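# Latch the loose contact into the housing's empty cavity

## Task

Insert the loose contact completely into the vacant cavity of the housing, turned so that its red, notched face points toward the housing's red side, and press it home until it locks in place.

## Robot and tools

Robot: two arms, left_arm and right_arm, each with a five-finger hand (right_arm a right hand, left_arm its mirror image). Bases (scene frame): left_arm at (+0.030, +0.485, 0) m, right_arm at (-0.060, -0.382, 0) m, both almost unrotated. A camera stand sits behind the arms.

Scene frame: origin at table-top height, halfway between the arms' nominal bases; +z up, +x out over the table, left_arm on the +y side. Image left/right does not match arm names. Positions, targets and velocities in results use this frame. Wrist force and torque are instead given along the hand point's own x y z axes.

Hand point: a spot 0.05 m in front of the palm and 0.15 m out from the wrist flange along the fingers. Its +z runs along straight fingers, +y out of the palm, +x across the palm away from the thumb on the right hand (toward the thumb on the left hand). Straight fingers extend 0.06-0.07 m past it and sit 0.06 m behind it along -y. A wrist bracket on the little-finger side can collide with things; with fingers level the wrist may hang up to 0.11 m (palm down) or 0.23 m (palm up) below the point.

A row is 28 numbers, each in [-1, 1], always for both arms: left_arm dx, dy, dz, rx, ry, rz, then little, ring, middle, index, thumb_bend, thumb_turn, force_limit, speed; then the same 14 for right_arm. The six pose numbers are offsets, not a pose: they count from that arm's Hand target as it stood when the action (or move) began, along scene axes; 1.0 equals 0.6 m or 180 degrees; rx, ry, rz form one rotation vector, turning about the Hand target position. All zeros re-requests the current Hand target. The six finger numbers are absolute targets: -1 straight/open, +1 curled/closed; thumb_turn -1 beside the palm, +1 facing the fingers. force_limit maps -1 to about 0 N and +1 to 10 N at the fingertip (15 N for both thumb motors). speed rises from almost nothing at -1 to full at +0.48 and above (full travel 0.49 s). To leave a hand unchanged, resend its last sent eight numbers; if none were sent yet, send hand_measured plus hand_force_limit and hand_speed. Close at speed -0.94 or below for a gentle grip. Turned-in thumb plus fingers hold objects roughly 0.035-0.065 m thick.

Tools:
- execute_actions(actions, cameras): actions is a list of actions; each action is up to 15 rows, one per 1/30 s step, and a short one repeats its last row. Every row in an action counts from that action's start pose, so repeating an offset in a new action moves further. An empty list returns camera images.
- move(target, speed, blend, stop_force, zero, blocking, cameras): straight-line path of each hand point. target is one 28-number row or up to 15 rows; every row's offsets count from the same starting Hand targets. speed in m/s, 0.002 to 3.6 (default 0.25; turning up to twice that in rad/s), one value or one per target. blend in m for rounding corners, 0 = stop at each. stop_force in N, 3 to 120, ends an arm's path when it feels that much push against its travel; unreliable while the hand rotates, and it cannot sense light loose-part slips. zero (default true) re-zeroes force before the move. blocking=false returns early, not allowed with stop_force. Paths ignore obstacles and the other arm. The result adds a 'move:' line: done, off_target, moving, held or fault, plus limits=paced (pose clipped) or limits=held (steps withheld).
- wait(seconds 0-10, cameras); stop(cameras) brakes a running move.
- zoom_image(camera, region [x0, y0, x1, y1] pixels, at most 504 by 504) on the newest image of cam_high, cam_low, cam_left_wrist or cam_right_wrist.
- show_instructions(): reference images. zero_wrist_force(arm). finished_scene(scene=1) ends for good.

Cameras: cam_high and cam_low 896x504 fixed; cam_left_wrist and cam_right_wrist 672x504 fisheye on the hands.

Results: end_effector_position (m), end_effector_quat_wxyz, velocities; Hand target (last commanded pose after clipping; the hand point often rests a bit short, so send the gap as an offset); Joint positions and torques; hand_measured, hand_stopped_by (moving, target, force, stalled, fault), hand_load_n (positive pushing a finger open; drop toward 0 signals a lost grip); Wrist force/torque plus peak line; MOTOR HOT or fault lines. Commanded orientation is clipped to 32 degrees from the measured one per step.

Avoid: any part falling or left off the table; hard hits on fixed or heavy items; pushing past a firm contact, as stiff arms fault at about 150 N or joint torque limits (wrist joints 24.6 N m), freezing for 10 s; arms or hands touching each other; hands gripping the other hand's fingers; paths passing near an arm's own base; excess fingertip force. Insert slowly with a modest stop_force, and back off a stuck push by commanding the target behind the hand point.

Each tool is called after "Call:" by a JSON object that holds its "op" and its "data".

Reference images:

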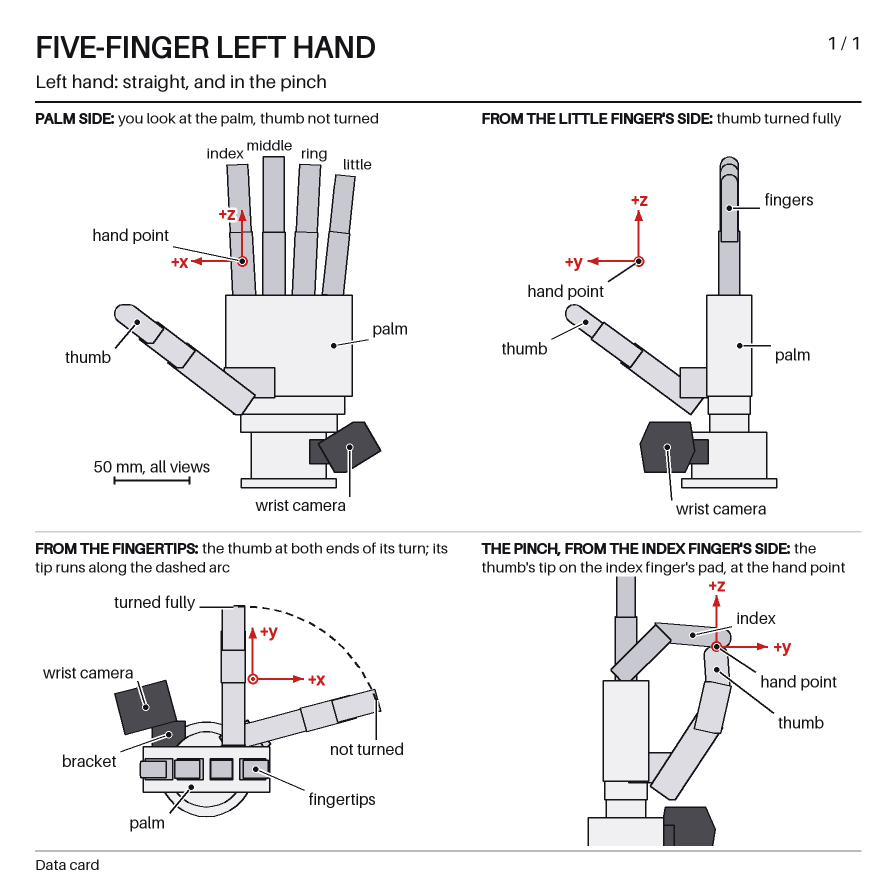

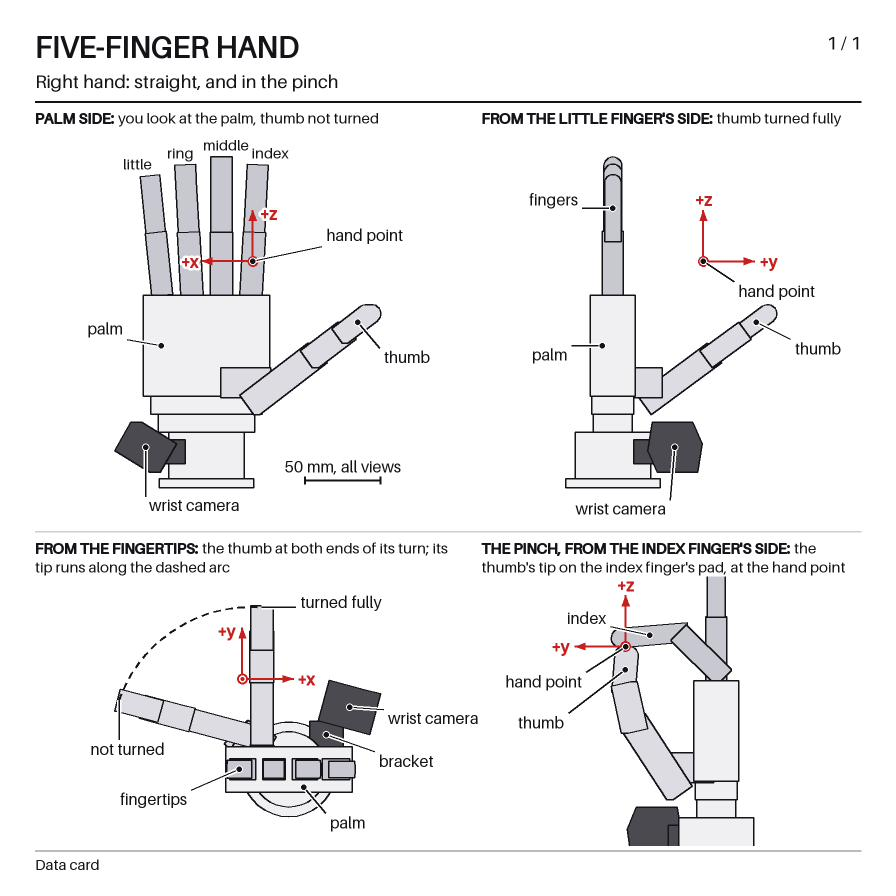

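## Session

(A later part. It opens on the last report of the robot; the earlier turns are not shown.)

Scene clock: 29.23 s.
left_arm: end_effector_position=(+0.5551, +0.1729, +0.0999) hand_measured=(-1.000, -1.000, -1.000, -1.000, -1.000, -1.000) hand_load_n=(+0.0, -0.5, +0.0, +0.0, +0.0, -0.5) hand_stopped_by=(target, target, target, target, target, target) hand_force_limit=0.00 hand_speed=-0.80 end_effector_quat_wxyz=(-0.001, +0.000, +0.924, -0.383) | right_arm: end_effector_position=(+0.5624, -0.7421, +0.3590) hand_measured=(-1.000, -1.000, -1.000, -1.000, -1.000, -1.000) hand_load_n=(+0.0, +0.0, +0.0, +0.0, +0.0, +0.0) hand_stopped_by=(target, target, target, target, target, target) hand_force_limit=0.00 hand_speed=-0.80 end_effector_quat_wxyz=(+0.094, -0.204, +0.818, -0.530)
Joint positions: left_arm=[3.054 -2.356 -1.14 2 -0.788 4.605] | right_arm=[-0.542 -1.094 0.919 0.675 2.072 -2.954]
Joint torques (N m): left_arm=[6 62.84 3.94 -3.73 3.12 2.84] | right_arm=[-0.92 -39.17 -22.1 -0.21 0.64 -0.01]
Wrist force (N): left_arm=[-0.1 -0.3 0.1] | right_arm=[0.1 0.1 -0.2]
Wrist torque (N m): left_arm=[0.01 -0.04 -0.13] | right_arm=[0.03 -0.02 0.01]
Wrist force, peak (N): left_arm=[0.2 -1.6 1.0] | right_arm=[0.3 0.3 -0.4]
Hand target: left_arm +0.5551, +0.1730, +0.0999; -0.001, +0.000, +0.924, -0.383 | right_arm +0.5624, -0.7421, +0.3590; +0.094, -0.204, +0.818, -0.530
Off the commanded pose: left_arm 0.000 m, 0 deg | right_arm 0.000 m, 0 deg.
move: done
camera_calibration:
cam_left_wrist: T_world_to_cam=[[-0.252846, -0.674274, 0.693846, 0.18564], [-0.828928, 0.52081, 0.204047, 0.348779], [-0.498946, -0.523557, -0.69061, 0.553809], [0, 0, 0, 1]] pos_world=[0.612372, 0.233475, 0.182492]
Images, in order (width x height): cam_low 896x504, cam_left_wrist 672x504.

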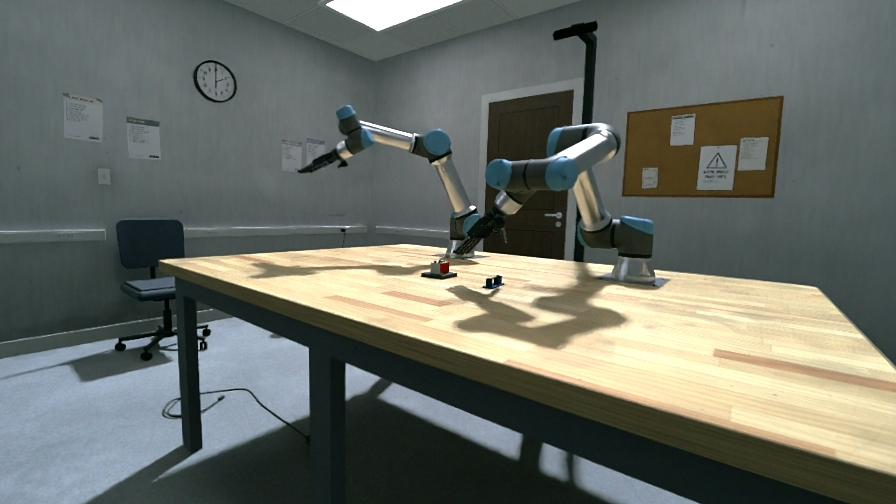

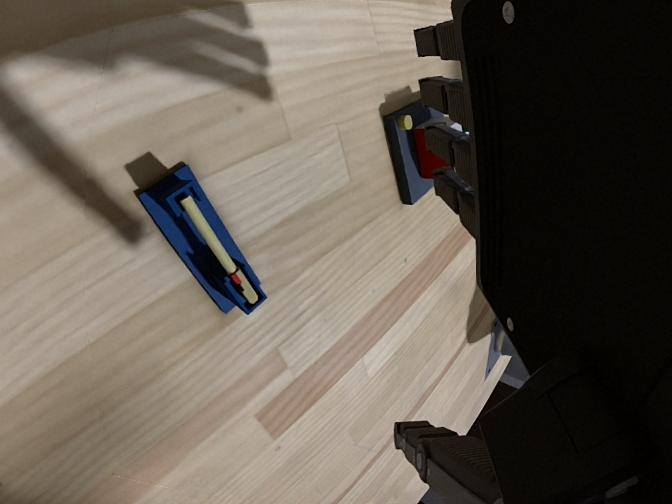

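Call:
{"op": "move", "data": {"target": [0, 0, 0, 0, 0, 0, -1, -1, -1, 0.0, -0.2, 0.6, -0.4, 0.0, 0, 0, 0, 0, 0, 0, -1, -1, -1, -1, -1, -1, 0, -0.8], "cameras": ["cam_left_wrist"]}}

Call:
{"op": "zoom_image", "data": {"camera": "cam_left_wrist", "region": [220, 120, 480, 400]}}

Scene clock: 35.70 s.
left_arm: end_effector_position=(+0.5551, +0.1730, +0.0999) hand_measured=(-1.000, -1.000, -1.000, +0.000, -0.200, +0.600) hand_load_n=(+0.0, +0.0, +0.0, +0.0, +0.0, +0.0) hand_stopped_by=(target, target, target, target, target, target) hand_force_limit=-0.40 hand_speed=0.00 end_effector_quat_wxyz=(-0.001, +0.000, +0.924, -0.383) | right_arm: end_effector_position=(+0.5624, -0.7421, +0.3590) hand_measured=(-1.000, -1.000, -1.000, -1.000, -1.000, -1.000) hand_load_n=(+0.0, +0.0, +0.0, +0.0, +0.0, -0.5) hand_stopped_by=(target, target, target, target, target, target) hand_force_limit=0.00 hand_speed=-0.80 end_effector_quat_wxyz=(+0.094, -0.204, +0.818, -0.530)
Joint positions: left_arm=[3.054 -2.356 -1.14 2 -0.788 4.605] | right_arm=[-0.542 -1.094 0.919 0.675 2.072 -2.954]
Joint torques (N m): left_arm=[6.37 63.99 7.06 -1.46 0.01 2.77] | right_arm=[-1.25 -38.54 -22.38 -0.27 0.59 0.01]
Wrist force (N): left_arm=[0.0 -0.4 -0.2] | right_arm=[0.1 0.2 -0.1]
Wrist torque (N m): left_arm=[0.00 -0.04 -0.13] | right_arm=[0.04 0.00 0.01]
Wrist force, peak (N): left_arm=[0.1 -0.7 0.1] | right_arm=[-0.1 0.3 -0.5]
Hand target: left_arm +0.5551, +0.1730, +0.0999; -0.001, +0.000, +0.924, -0.383 | right_arm +0.5624, -0.7421, +0.3590; +0.094, -0.204, +0.818, -0.530
Off the commanded pose: left_arm 0.000 m, 0 deg | right_arm 0.000 m, 0 deg.
move: done
camera_calibration:
cam_left_wrist: T_world_to_cam=[[-0.252846, -0.674274, 0.693846, 0.185708], [-0.828928, 0.52081, 0.204047, 0.348727], [-0.498946, -0.523557, -0.69061, 0.553861], [0, 0, 0, 1]] pos_world=[0.612372, 0.233575, 0.182492]
Images, in order (width x height): cam_left_wrist 672x504.

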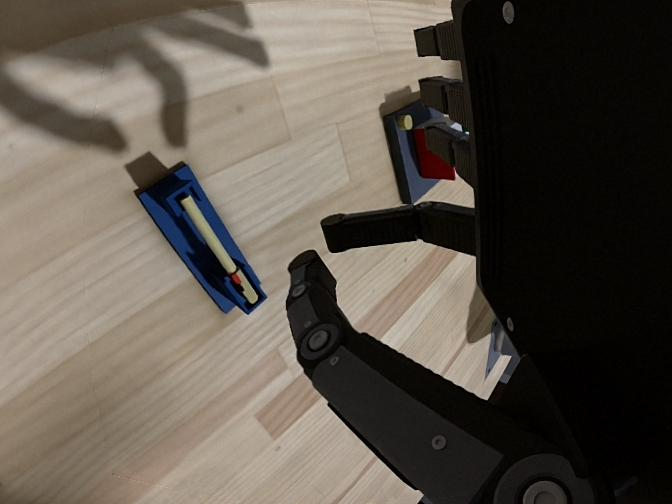

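Scaled by 1.800 from the camera's 672x504 image, which has a finer 960x720 frame.

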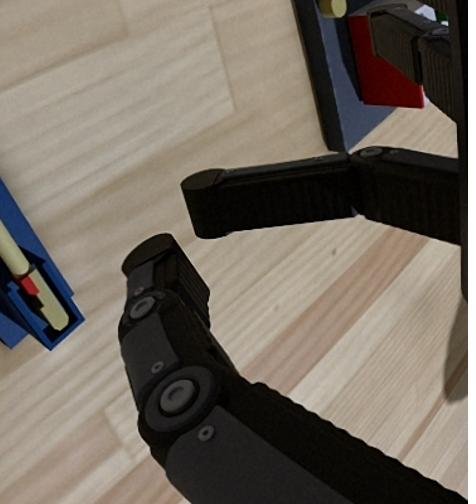

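Call:
{"op": "move", "data": {"target": [0.0047, -0.0097, -0.0547, -0.0278, -0.0015, 0.0350, -1, -1, -1, 0.05, 0.1, 0.6, -0.4, 0.0, 0, 0, 0, 0, 0, 0, -1, -1, -1, -1, -1, -1, 0, -0.8], "speed": 0.1, "cameras": ["cam_left_wrist"]}}

Call:
{"op": "zoom_image", "data": {"camera": "cam_left_wrist", "region": [150, 120, 430, 400]}}

Scene clock: 41.60 s.
left_arm: end_effector_position=(+0.5580, +0.1672, +0.0671) hand_measured=(-1.000, -1.000, -1.000, +0.050, +0.100, +0.600) hand_load_n=(+0.0, +0.0, +0.0, +0.0, +0.0, +0.0) hand_stopped_by=(target, target, target, target, target, target) hand_force_limit=-0.40 hand_speed=0.00 end_effector_quat_wxyz=(+0.022, -0.049, +0.905, -0.422) | right_arm: end_effector_position=(+0.5624, -0.7421, +0.3590) hand_measured=(-1.000, -1.000, -1.000, -1.000, -1.000, -1.000) hand_load_n=(+0.0, +0.0, +0.0, +0.0, +0.0, +0.0) hand_stopped_by=(target, target, target, target, target, target) hand_force_limit=0.00 hand_speed=-0.80 end_effector_quat_wxyz=(+0.094, -0.204, +0.818, -0.530)
Joint positions: left_arm=[3.079 -2.344 -1.257 2.218 -0.713 4.466] | right_arm=[-0.542 -1.094 0.919 0.675 2.072 -2.954]
Joint torques (N m): left_arm=[7.82 63.32 2.03 -0.56 3.37 -2.81] | right_arm=[-1.3 -39.52 -22.14 -0.34 0.62 0.04]
Wrist force (N): left_arm=[-0.1 -0.4 0.2] | right_arm=[0.1 0.3 -0.1]
Wrist torque (N m): left_arm=[-0.05 -0.03 -0.04] | right_arm=[0.05 -0.02 0.02]
Wrist force, peak (N): left_arm=[0.0 -0.6 -0.5] | right_arm=[0.0 0.3 -0.6]
Hand target: left_arm +0.5580, +0.1672, +0.0671; +0.022, -0.049, +0.905, -0.422 | right_arm +0.5624, -0.7421, +0.3590; +0.094, -0.204, +0.818, -0.530
Off the commanded pose: left_arm 0.000 m, 0 deg | right_arm 0.000 m, 0 deg.
move: done
camera_calibration:
cam_left_wrist: T_world_to_cam=[[-0.184173, -0.635253, 0.750022, 0.156654], [-0.882784, 0.442428, 0.157953, 0.407054], [-0.432171, -0.633017, -0.642275, 0.507358], [0, 0, 0, 1]] pos_world=[0.607458, 0.240589, 0.144073]
Images, in order (width x height): cam_left_wrist 672x504.

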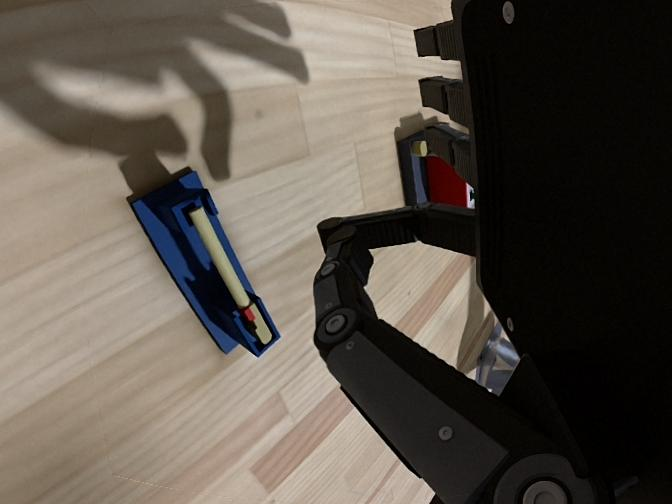

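Scaled by 1.800 from the camera's 672x504 image, which has a finer 960x720 frame.

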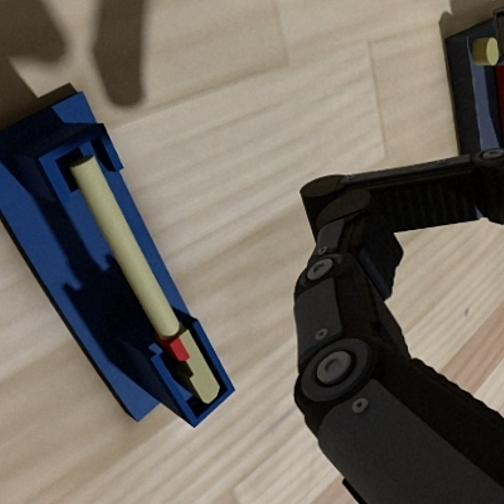

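Call:
{"op": "move", "data": {"target": [-0.0017, 0.0292, -0.0362, 0, 0, 0, -1, -1, -1, 0.0, 0.05, 0.45, -0.4, 0.0, 0, 0, 0, 0, 0, 0, -1, -1, -1, -1, -1, -1, 0, -0.8], "speed": 0.06, "cameras": ["cam_left_wrist", "cam_low"]}}

Call:
{"op": "zoom_image", "data": {"camera": "cam_left_wrist", "region": [200, 120, 440, 360]}}

Call:
{"op": "zoom_image", "data": {"camera": "cam_low", "region": [450, 230, 550, 300]}}

Scene clock: 44.07 s.
left_arm: end_effector_position=(+0.5569, +0.1846, +0.0455) hand_measured=(-1.000, -1.000, -1.000, +0.000, +0.050, +0.450) hand_load_n=(-0.5, +0.0, +0.0, +0.0, +0.0, +0.0) hand_stopped_by=(target, target, target, target, target, target) hand_force_limit=-0.40 hand_speed=0.00 end_effector_quat_wxyz=(+0.022, -0.049, +0.905, -0.422) | right_arm: end_effector_position=(+0.5624, -0.7421, +0.3590) hand_measured=(-1.000, -1.000, -1.000, -1.000, -1.000, -1.000) hand_load_n=(+0.0, +0.0, +0.0, +0.0, +0.0, +0.0) hand_stopped_by=(target, target, target, target, target, target) hand_force_limit=0.00 hand_speed=-0.80 end_effector_quat_wxyz=(+0.094, -0.204, +0.818, -0.530)
Joint positions: left_arm=[3.111 -2.362 -1.297 2.239 -0.707 4.514] | right_arm=[-0.542 -1.094 0.919 0.675 2.072 -2.954]
Joint torques (N m): left_arm=[7.77 34.23 2.57 -0.42 3.34 2.95] | right_arm=[-1.05 -39.17 -22.83 -0.32 0.58 0]
Wrist force (N): left_arm=[0.0 -0.4 0.4] | right_arm=[-0.1 0.1 -0.2]
Wrist torque (N m): left_arm=[-0.05 -0.03 -0.12] | right_arm=[0.03 0.03 -0.01]
Wrist force, peak (N): left_arm=[0.1 -1.0 -0.2] | right_arm=[0.3 0.1 -0.5]
Hand target: left_arm +0.5569, +0.1847, +0.0454; +0.022, -0.049, +0.905, -0.422 | right_arm +0.5624, -0.7421, +0.3590; +0.094, -0.204, +0.818, -0.530
Off the commanded pose: left_arm 0.000 m, 0 deg | right_arm 0.000 m, 0 deg.
move: done
camera_calibration:
cam_left_wrist: T_world_to_cam=[[-0.184147, -0.635227, 0.750051, 0.183773], [-0.882843, 0.44234, 0.157874, 0.401969], [-0.432063, -0.633105, -0.642262, 0.503957], [0, 0, 0, 1]] pos_world=[0.606458, 0.257989, 0.122373]
Images, in order (width x height): cam_low 896x504, cam_left_wrist 672x504.

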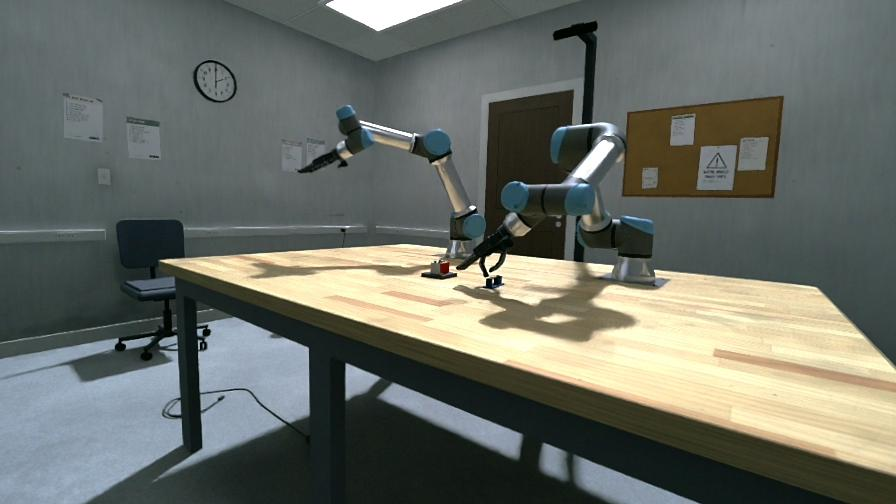

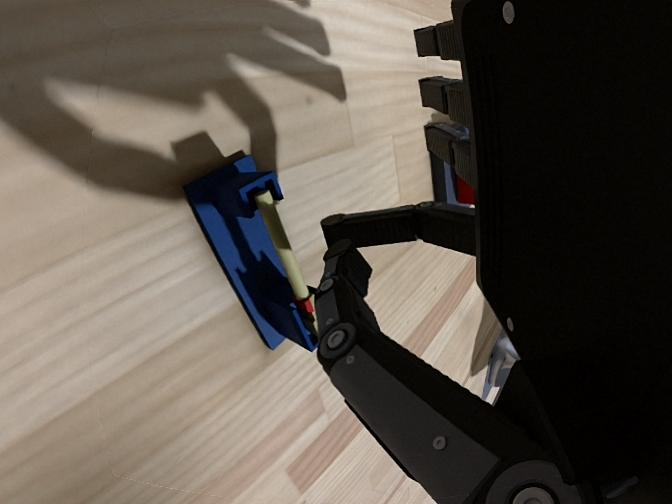

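Scaled by 2.100 from the camera's 672x504 image, which has a finer 960x720 frame.

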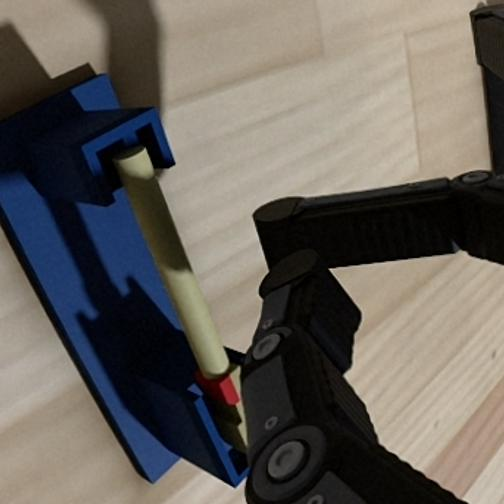

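Scaled by 5.040 from the camera's 896x504 image, which has a finer 1280x720 frame.

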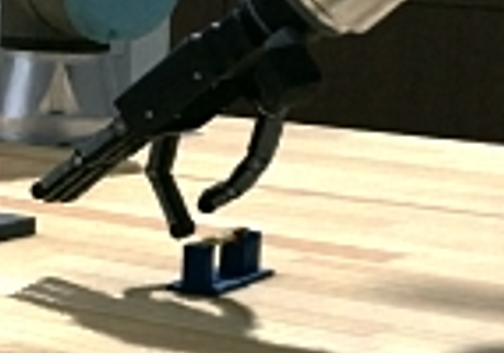

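Call:
{"op": "move", "data": {"target": [-0.0027, 0.0245, -0.0293, 0, 0, 0, -1, -1, -1, 0.0, 0.05, 0.45, -0.4, 0.0, 0, 0, 0, 0, 0, 0, -1, -1, -1, -1, -1, -1, 0, -0.8], "speed": 0.04, "stop_force": 5, "cameras": ["cam_left_wrist", "cam_low"]}}

Call:
{"op": "zoom_image", "data": {"camera": "cam_left_wrist", "region": [240, 140, 440, 340]}}

Call:
{"op": "zoom_image", "data": {"camera": "cam_low", "region": [460, 240, 540, 300]}}

Scene clock: 46.47 s.
left_arm: end_effector_position=(+0.5553, +0.1994, +0.0278) hand_measured=(-1.000, -1.000, -1.000, +0.000, +0.050, +0.450) hand_load_n=(+0.0, +0.0, -0.5, +0.0, -3.0, +0.0) hand_stopped_by=(target, target, target, target, target, target) hand_force_limit=-0.40 hand_speed=0.00 end_effector_quat_wxyz=(+0.022, -0.049, +0.905, -0.422) | right_arm: end_effector_position=(+0.5624, -0.7421, +0.3590) hand_measured=(-1.000, -1.000, -1.000, -1.000, -1.000, -1.000) hand_load_n=(-0.5, +0.0, +0.0, +0.0, +0.0, +0.0) hand_stopped_by=(target, target, target, target, target, target) hand_force_limit=0.00 hand_speed=-0.80 end_effector_quat_wxyz=(+0.094, -0.204, +0.818, -0.530)
Joint positions: left_arm=[3.138 -2.378 -1.329 2.255 -0.704 4.555] | right_arm=[-0.542 -1.094 0.919 0.675 2.072 -2.954]
Joint torques (N m): left_arm=[5.77 33.17 1.18 0.06 2.75 2.93] | right_arm=[-0.85 -39.53 -22.69 -0.45 0.61 -0.04]
Wrist force (N): left_arm=[-0.1 -4.0 -5.4] | right_arm=[0.2 0.2 0.0]
Wrist torque (N m): left_arm=[-0.10 -0.01 -0.12] | right_arm=[0.03 -0.03 0.02]
Wrist force, peak (N): left_arm=[0.2 -4.1 -5.6] | right_arm=[-0.1 0.4 -0.4]
Hand target: left_arm +0.5553, +0.1994, +0.0278; +0.022, -0.049, +0.905, -0.422 | right_arm +0.5624, -0.7421, +0.3590; +0.094, -0.204, +0.818, -0.530
Off the commanded pose: left_arm 0.000 m, 0 deg | right_arm 0.000 m, 0 deg.
move: done
camera_calibration:
cam_left_wrist: T_world_to_cam=[[-0.184147, -0.635227, 0.750051, 0.206081], [-0.882843, 0.44234, 0.157874, 0.396788], [-0.432063, -0.633105, -0.642262, 0.501332], [0, 0, 0, 1]] pos_world=[0.604858, 0.272789, 0.104773]
Images, in order (width x height): cam_low 896x504, cam_left_wrist 672x504.

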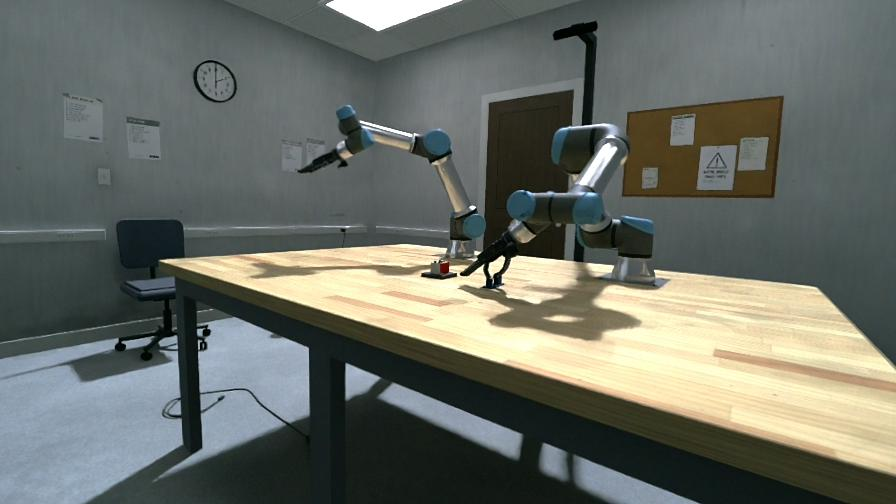

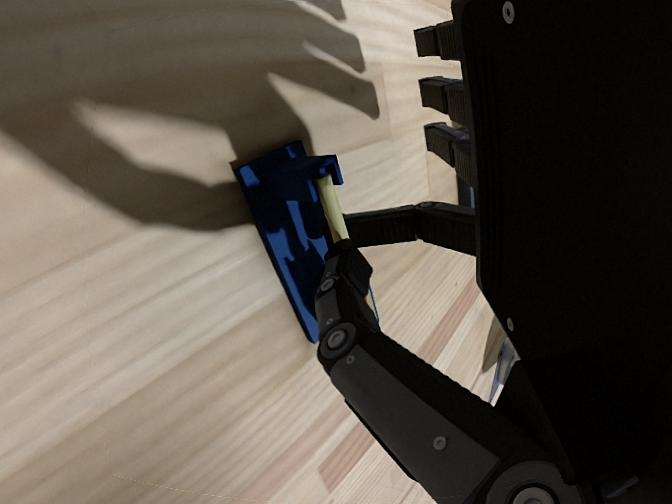

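Scaled by 2.520 from the camera's 672x504 image, which has a finer 960x720 frame.

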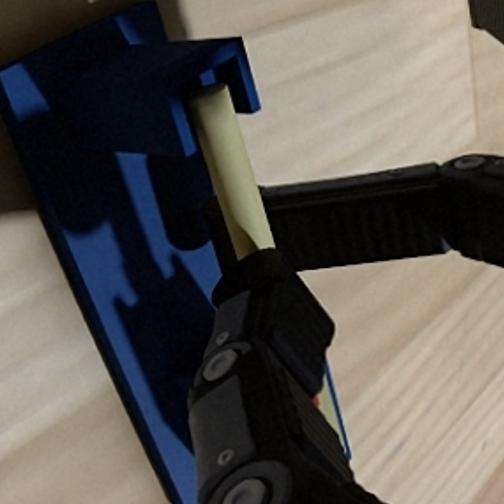

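Scaled by 6.300 from the camera's 896x504 image, which has a finer 1280x720 frame.

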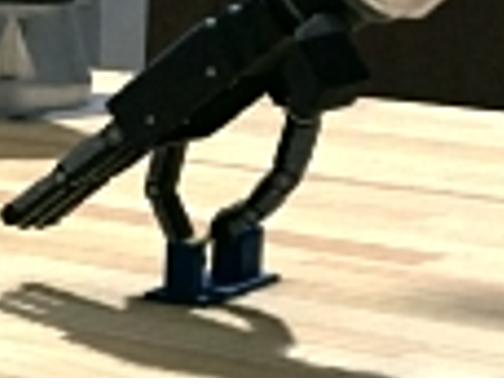

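Call:
{"op": "move", "data": {"target": [0.0060, -0.0128, 0.0180, 0, 0, 0, -1, -1, -1, 0.0, 0.05, 0.6, -0.4, 0.0, 0, 0, 0, 0, 0, 0, -1, -1, -1, -1, -1, -1, 0, -0.8], "speed": 0.06, "cameras": ["cam_left_wrist", "cam_low"]}}

Call:
{"op": "zoom_image", "data": {"camera": "cam_left_wrist", "region": [220, 120, 440, 340]}}

Call:
{"op": "zoom_image", "data": {"camera": "cam_low", "region": [460, 240, 540, 300]}}

Scene clock: 48.43 s.
left_arm: end_effector_position=(+0.5589, +0.1918, +0.0385) hand_measured=(-1.000, -1.000, -1.000, +0.000, +0.050, +0.600) hand_load_n=(+0.0, +0.0, +0.0, +0.0, +0.0, +0.0) hand_stopped_by=(target, target, target, target, target, target) hand_force_limit=-0.40 hand_speed=0.00 end_effector_quat_wxyz=(+0.022, -0.049, +0.905, -0.422) | right_arm: end_effector_position=(+0.5624, -0.7421, +0.3590) hand_measured=(-1.000, -1.000, -1.000, -1.000, -1.000, -1.000) hand_load_n=(+0.0, +0.0, +0.0, -0.5, +0.0, +0.0) hand_stopped_by=(target, target, target, target, target, target) hand_force_limit=0.00 hand_speed=-0.80 end_effector_quat_wxyz=(+0.094, -0.204, +0.818, -0.530)
Joint positions: left_arm=[3.124 -2.373 -1.301 2.239 -0.705 4.534] | right_arm=[-0.542 -1.094 0.919 0.675 2.072 -2.954]
Joint torques (N m): left_arm=[-9.08 62.92 30.28 -3.66 -0.45 -2.6] | right_arm=[-0.95 -39.61 -22.21 -0.39 0.67 0.02]
Wrist force (N): left_arm=[-0.1 -0.5 0.1] | right_arm=[0.1 -0.3 0.0]
Wrist torque (N m): left_arm=[-0.05 -0.03 -0.05] | right_arm=[-0.05 -0.01 -0.01]
Wrist force, peak (N): left_arm=[0.1 -4.3 -5.8] | right_arm=[0.0 0.5 -0.3]
Hand target: left_arm +0.5589, +0.1917, +0.0386; +0.022, -0.049, +0.905, -0.422 | right_arm +0.5624, -0.7421, +0.3590; +0.094, -0.204, +0.818, -0.530
Off the commanded pose: left_arm 0.000 m, 0 deg | right_arm 0.000 m, 0 deg.
move: done
camera_calibration:
cam_left_wrist: T_world_to_cam=[[-0.184115, -0.635181, 0.750098, 0.193835], [-0.882836, 0.442349, 0.157883, 0.401543], [-0.43209, -0.633145, -0.642204, 0.504925], [0, 0, 0, 1]] pos_world=[0.608358, 0.265189, 0.115473]
Images, in order (width x height): cam_low 896x504, cam_left_wrist 672x504.

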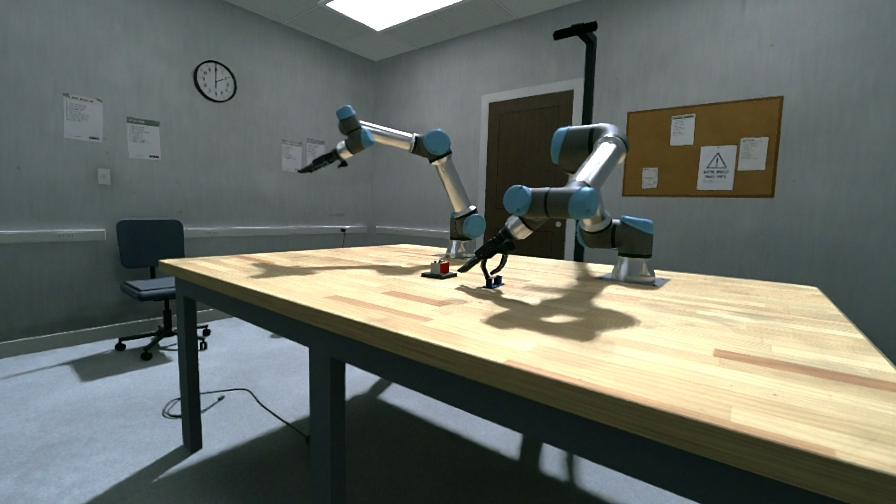

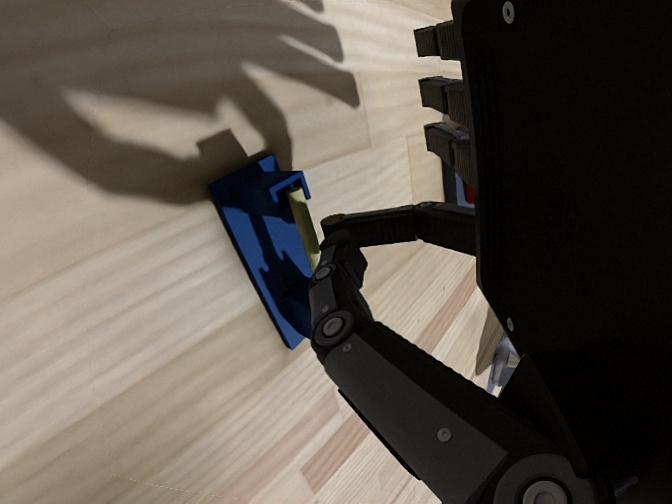

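Scaled by 2.291 from the camera's 672x504 image, which has a finer 960x720 frame.

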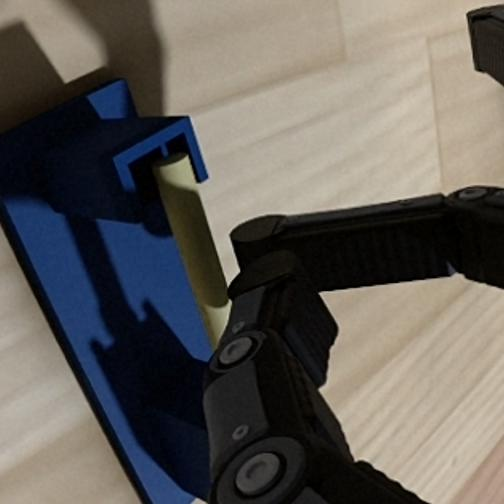

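Scaled by 6.300 from the camera's 896x504 image, which has a finer 1280x720 frame.

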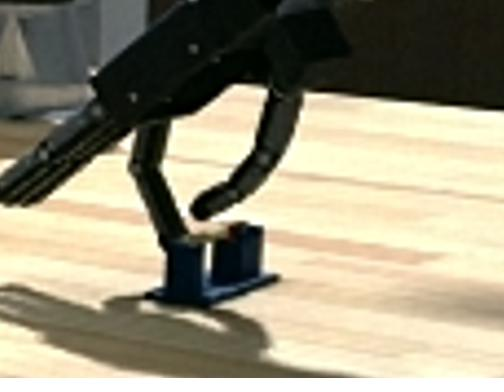

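Call:
{"op": "move", "data": {"target": [[-0.0007, 0.0053, 0.0045, 0, 0, 0, -1, -1, -1, -0.1, 0.0, 0.6, -0.4, 0.0, 0, 0, 0, 0, 0, 0, -1, -1, -1, -1, -1, -1, 0, -0.8], [-0.0017, 0.0188, -0.0115, 0, 0, 0, -1, -1, -1, -0.1, 0.0, 0.6, -0.4, 0.0, 0, 0, 0, 0, 0, 0, -1, -1, -1, -1, -1, -1, 0, -0.8]], "speed": 0.03, "stop_force": 3, "cameras": ["cam_left_wrist", "cam_low"]}}

Call:
{"op": "zoom_image", "data": {"camera": "cam_left_wrist", "region": [240, 120, 440, 340]}}

Call:
{"op": "zoom_image", "data": {"camera": "cam_low", "region": [470, 250, 530, 295]}}

Scene clock: 52.83 s.
left_arm: end_effector_position=(+0.5579, +0.2030, +0.0317) hand_measured=(-1.000, -1.000, -1.000, -0.100, +0.000, +0.600) hand_load_n=(+0.0, +0.0, +0.0, +0.0, +0.0, +0.0) hand_stopped_by=(target, target, target, target, target, target) hand_force_limit=-0.40 hand_speed=0.00 end_effector_quat_wxyz=(+0.022, -0.049, +0.905, -0.422) | right_arm: end_effector_position=(+0.5624, -0.7421, +0.3590) hand_measured=(-1.000, -1.000, -1.000, -1.000, -1.000, -1.000) hand_load_n=(+0.0, +0.0, +0.0, +0.0, +0.0, -0.5) hand_stopped_by=(target, target, target, target, target, target) hand_force_limit=0.00 hand_speed=-0.80 end_effector_quat_wxyz=(+0.094, -0.204, +0.818, -0.530)
Joint positions: left_arm=[3.145 -2.378 -1.32 2.238 -0.703 4.565] | right_arm=[-0.542 -1.094 0.919 0.675 2.072 -2.954]
Joint torques (N m): left_arm=[6.68 34.98 3.26 -0.59 3.33 3.17] | right_arm=[-1.07 -39.81 -21.8 -0.41 0.59 0]
Wrist force (N): left_arm=[0.0 -0.4 0.4] | right_arm=[0.1 0.2 0.0]
Wrist torque (N m): left_arm=[-0.05 -0.03 -0.14] | right_arm=[0.04 -0.02 0.01]
Wrist force, peak (N): left_arm=[0.2 -0.9 0.1] | right_arm=[0.1 0.4 -0.3]
Hand target: left_arm +0.5579, +0.2030, +0.0317; +0.022, -0.049, +0.905, -0.422 | right_arm +0.5624, -0.7421, +0.3590; +0.094, -0.204, +0.818, -0.530
Off the commanded pose: left_arm 0.000 m, 0 deg | right_arm 0.000 m, 0 deg.
move: done
camera_calibration:
cam_left_wrist: T_world_to_cam=[[-0.184147, -0.635227, 0.750051, 0.205903], [-0.882843, 0.44234, 0.157874, 0.396787], [-0.432063, -0.633105, -0.642262, 0.507196], [0, 0, 0, 1]] pos_world=[0.607358, 0.276389, 0.108673]
Images, in order (width x height): cam_low 896x504, cam_left_wrist 672x504.

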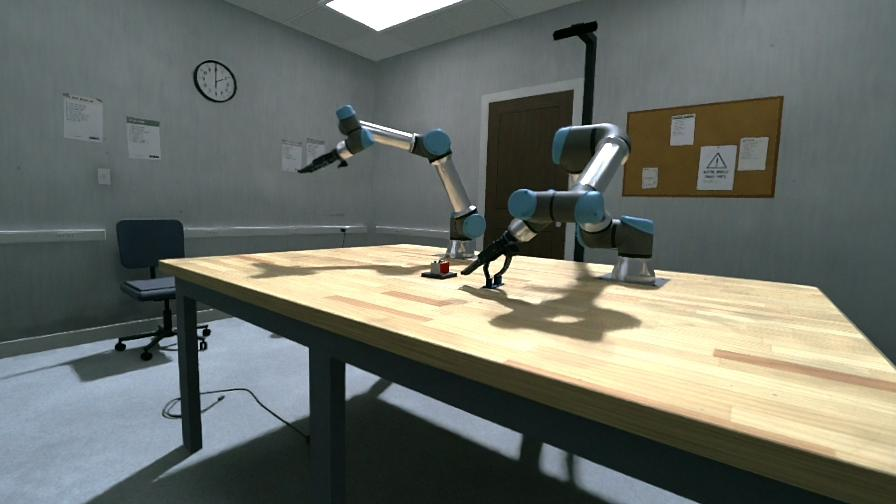

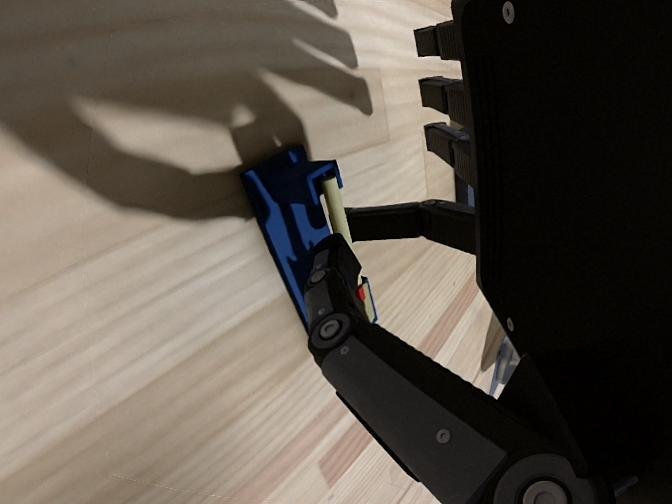

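Scaled by 2.291 from the camera's 672x504 image, which has a finer 960x720 frame.

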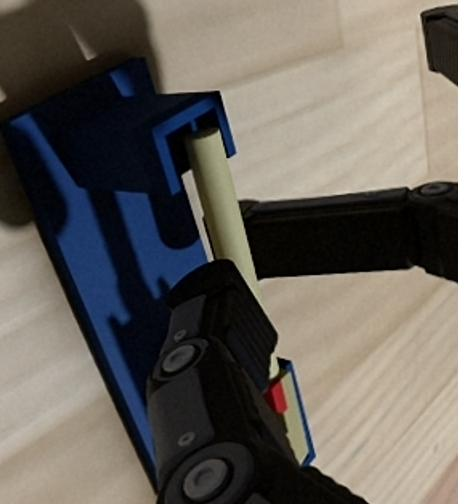

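Scaled by 8.400 from the camera's 896x504 image, which has a finer 1280x720 frame.

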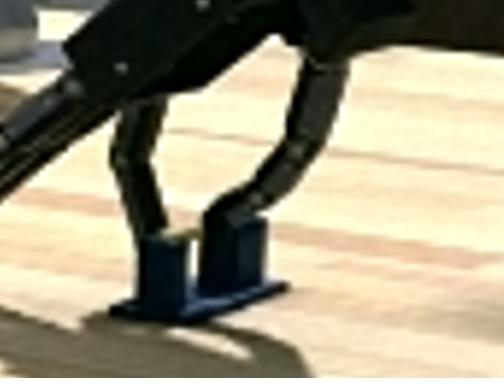

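Call:
{"op": "move", "data": {"target": [0.0005, -0.0045, -0.0038, 0, 0, 0, -1, -1, -1, -0.1, 0.0, 0.6, -0.4, 0.0, 0, 0, 0, 0, 0, 0, -1, -1, -1, -1, -1, -1, 0, -0.8], "speed": 0.02, "stop_force": 3, "cameras": ["cam_left_wrist", "cam_low"]}}

Call:
{"op": "zoom_image", "data": {"camera": "cam_left_wrist", "region": [240, 120, 440, 340]}}

Call:
{"op": "zoom_image", "data": {"camera": "cam_low", "region": [470, 250, 530, 295]}}

Scene clock: 54.93 s.
left_arm: end_effector_position=(+0.5582, +0.2003, +0.0294) hand_measured=(-1.000, -1.000, -1.000, -0.100, +0.000, +0.600) hand_load_n=(+0.0, +0.0, +0.0, +0.0, +0.0, +0.0) hand_stopped_by=(target, target, target, target, target, target) hand_force_limit=-0.40 hand_speed=0.00 end_effector_quat_wxyz=(+0.022, -0.049, +0.905, -0.422) | right_arm: end_effector_position=(+0.5624, -0.7421, +0.3590) hand_measured=(-1.000, -1.000, -1.000, -1.000, -1.000, -1.000) hand_load_n=(+0.0, +0.0, +0.0, +0.0, +0.0, +0.0) hand_stopped_by=(target, target, target, target, target, target) hand_force_limit=0.00 hand_speed=-0.80 end_effector_quat_wxyz=(+0.094, -0.204, +0.818, -0.530)
Joint positions: left_arm=[3.14 -2.382 -1.317 2.245 -0.703 4.558] | right_arm=[-0.542 -1.094 0.919 0.675 2.072 -2.954]
Joint torques (N m): left_arm=[-9.11 35.55 28.78 -0.76 -0.55 -2.91] | right_arm=[-1.14 -39.88 -22.37 -0.29 0.67 -0.01]
Wrist force (N): left_arm=[0.0 -0.4 0.0] | right_arm=[-0.1 0.1 0.1]
Wrist torque (N m): left_arm=[-0.03 -0.02 -0.05] | right_arm=[0.01 0.01 0.00]
Wrist force, peak (N): left_arm=[0.3 -0.7 0.4] | right_arm=[0.4 0.4 -0.2]
Hand target: left_arm +0.5582, +0.2003, +0.0294; +0.022, -0.049, +0.905, -0.422 | right_arm +0.5624, -0.7421, +0.3590; +0.094, -0.204, +0.818, -0.530
Off the commanded pose: left_arm 0.000 m, 0 deg | right_arm 0.000 m, 0 deg.
move: done
camera_calibration:
cam_left_wrist: T_world_to_cam=[[-0.184147, -0.635227, 0.750051, 0.205968], [-0.882843, 0.44234, 0.157874, 0.398609], [-0.432063, -0.633105, -0.642262, 0.504139], [0, 0, 0, 1]] pos_world=[0.607658, 0.273689, 0.106373]
Images, in order (width x height): cam_low 896x504, cam_left_wrist 672x504.

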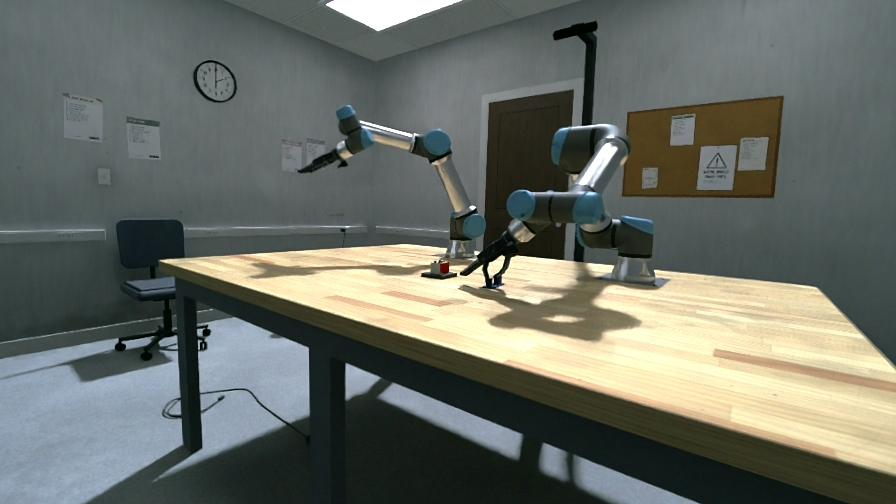

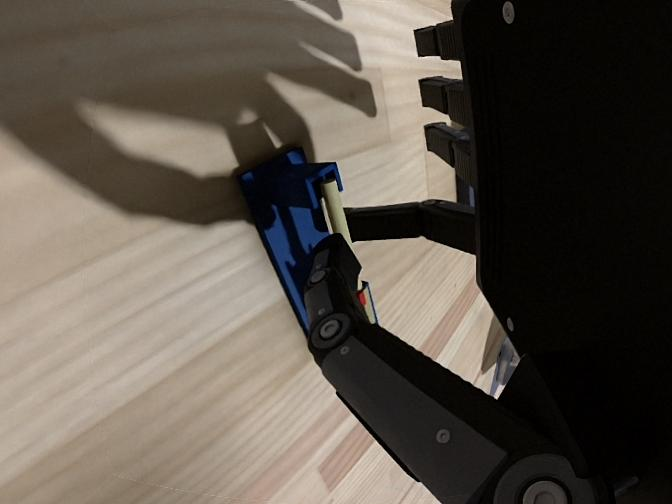

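Scaled by 2.291 from the camera's 672x504 image, which has a finer 960x720 frame.

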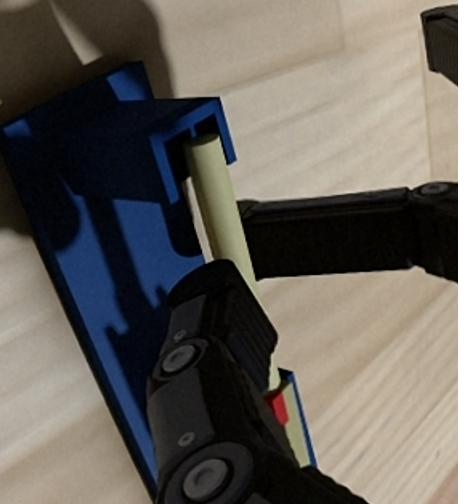

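Scaled by 8.400 from the camera's 896x504 image, which has a finer 1280x720 frame.

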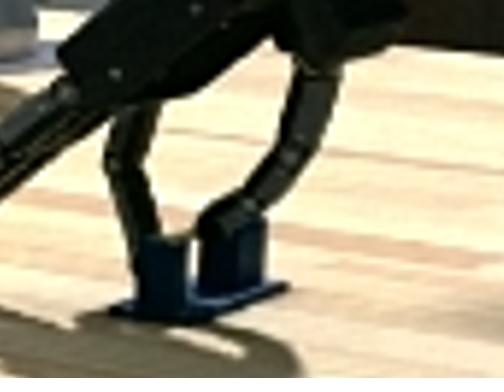

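Call:
{"op": "move", "data": {"target": [0, 0, 0, 0, 0, 0, -1, -1, -1, 0.5, 0.07, 0.6, -0.4, -0.9, 0, 0, 0, 0, 0, 0, -1, -1, -1, -1, -1, -1, 0, -0.8], "cameras": ["cam_left_wrist", "cam_low"]}}

Call:
{"op": "zoom_image", "data": {"camera": "cam_left_wrist", "region": [240, 120, 440, 340]}}

Call:
{"op": "zoom_image", "data": {"camera": "cam_low", "region": [470, 250, 530, 295]}}

Scene clock: 56.60 s.
left_arm: end_effector_position=(+0.5582, +0.2003, +0.0294) hand_measured=(-1.000, -1.000, -1.000, +0.122, +0.070, +0.600) hand_load_n=(+0.0, +0.0, +0.0, +5.0, +0.5, -0.5) hand_stopped_by=(target, target, target, force, target, target) hand_force_limit=-0.40 hand_speed=-0.90 end_effector_quat_wxyz=(+0.022, -0.049, +0.905, -0.422) | right_arm: end_effector_position=(+0.5624, -0.7421, +0.3590) hand_measured=(-1.000, -1.000, -1.000, -1.000, -1.000, -1.000) hand_load_n=(+0.0, +0.0, +0.0, +0.0, +0.0, -0.5) hand_stopped_by=(target, target, target, target, target, target) hand_force_limit=0.00 hand_speed=-0.80 end_effector_quat_wxyz=(+0.094, -0.204, +0.818, -0.530)
Joint positions: left_arm=[3.14 -2.382 -1.317 2.245 -0.703 4.558] | right_arm=[-0.542 -1.094 0.919 0.675 2.072 -2.954]
Joint torques (N m): left_arm=[-9.3 36.41 28.24 -0.9 -0.26 -2.72] | right_arm=[-1.05 -39.91 -22.27 -0.48 0.64 -0.03]
Wrist force (N): left_arm=[0.1 -0.7 0.9] | right_arm=[0.0 0.0 0.0]
Wrist torque (N m): left_arm=[-0.03 -0.10 -0.04] | right_arm=[0.00 -0.01 0.00]
Wrist force, peak (N): left_arm=[0.0 -0.8 0.9] | right_arm=[0.2 0.6 0.2]
Hand target: left_arm +0.5582, +0.2003, +0.0294; +0.022, -0.049, +0.905, -0.422 | right_arm +0.5624, -0.7421, +0.3590; +0.094, -0.204, +0.818, -0.530
Off the commanded pose: left_arm 0.000 m, 0 deg | right_arm 0.000 m, 0 deg.
move: done
camera_calibration:
cam_left_wrist: T_world_to_cam=[[-0.184137, -0.635216, 0.750063, 0.205957], [-0.882805, 0.442394, 0.157932, 0.398565], [-0.432144, -0.633078, -0.642233, 0.504179], [0, 0, 0, 1]] pos_world=[0.607658, 0.273689, 0.106373]
Images, in order (width x height): cam_low 896x504, cam_left_wrist 672x504.

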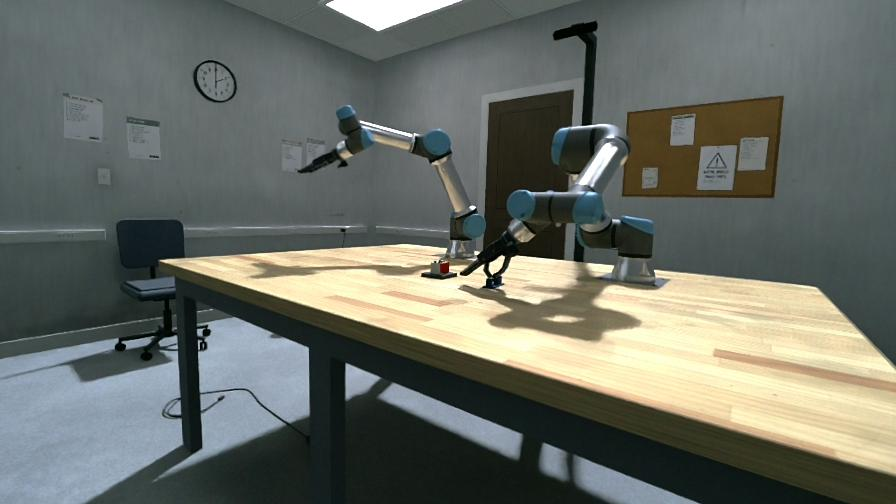

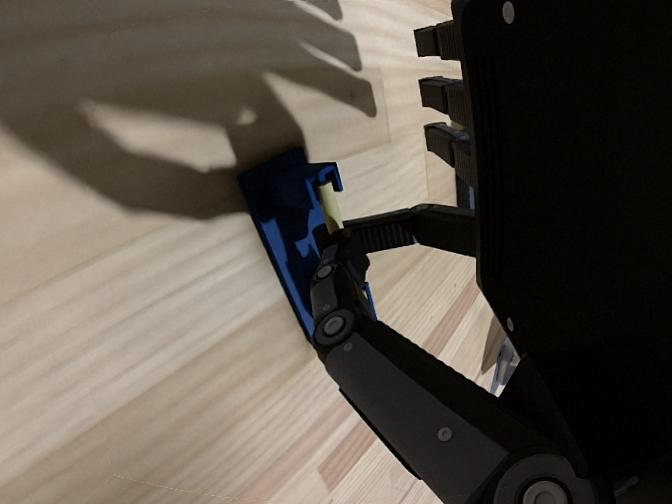

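Scaled by 2.291 from the camera's 672x504 image, which has a finer 960x720 frame.

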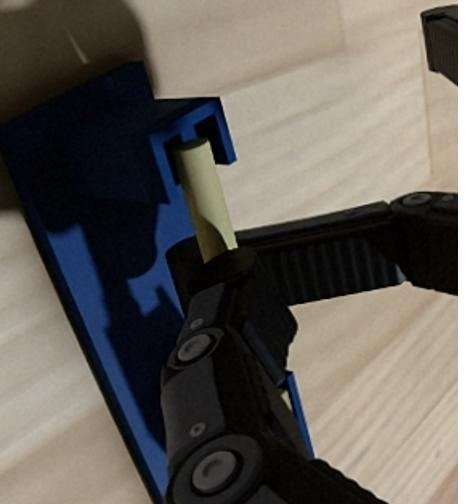

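Scaled by 8.400 from the camera's 896x504 image, which has a finer 1280x720 frame.

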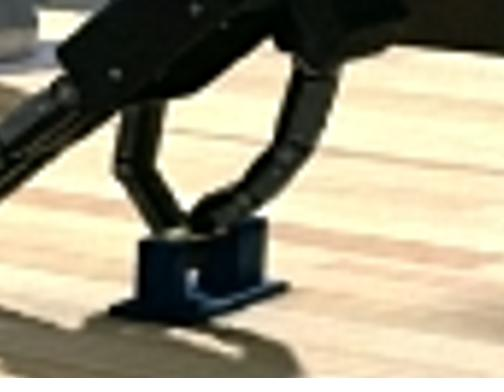

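Call:
{"op": "zoom_image", "data": {"camera": "cam_left_wrist", "region": [290, 160, 390, 260]}}

Scaled by 5.040 from the camera's 672x504 image, which has a finer 960x720 frame.

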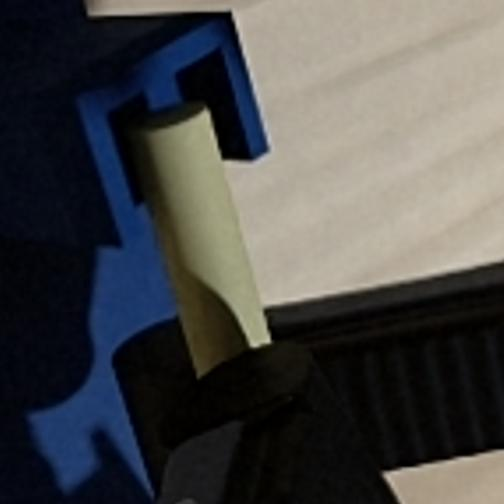

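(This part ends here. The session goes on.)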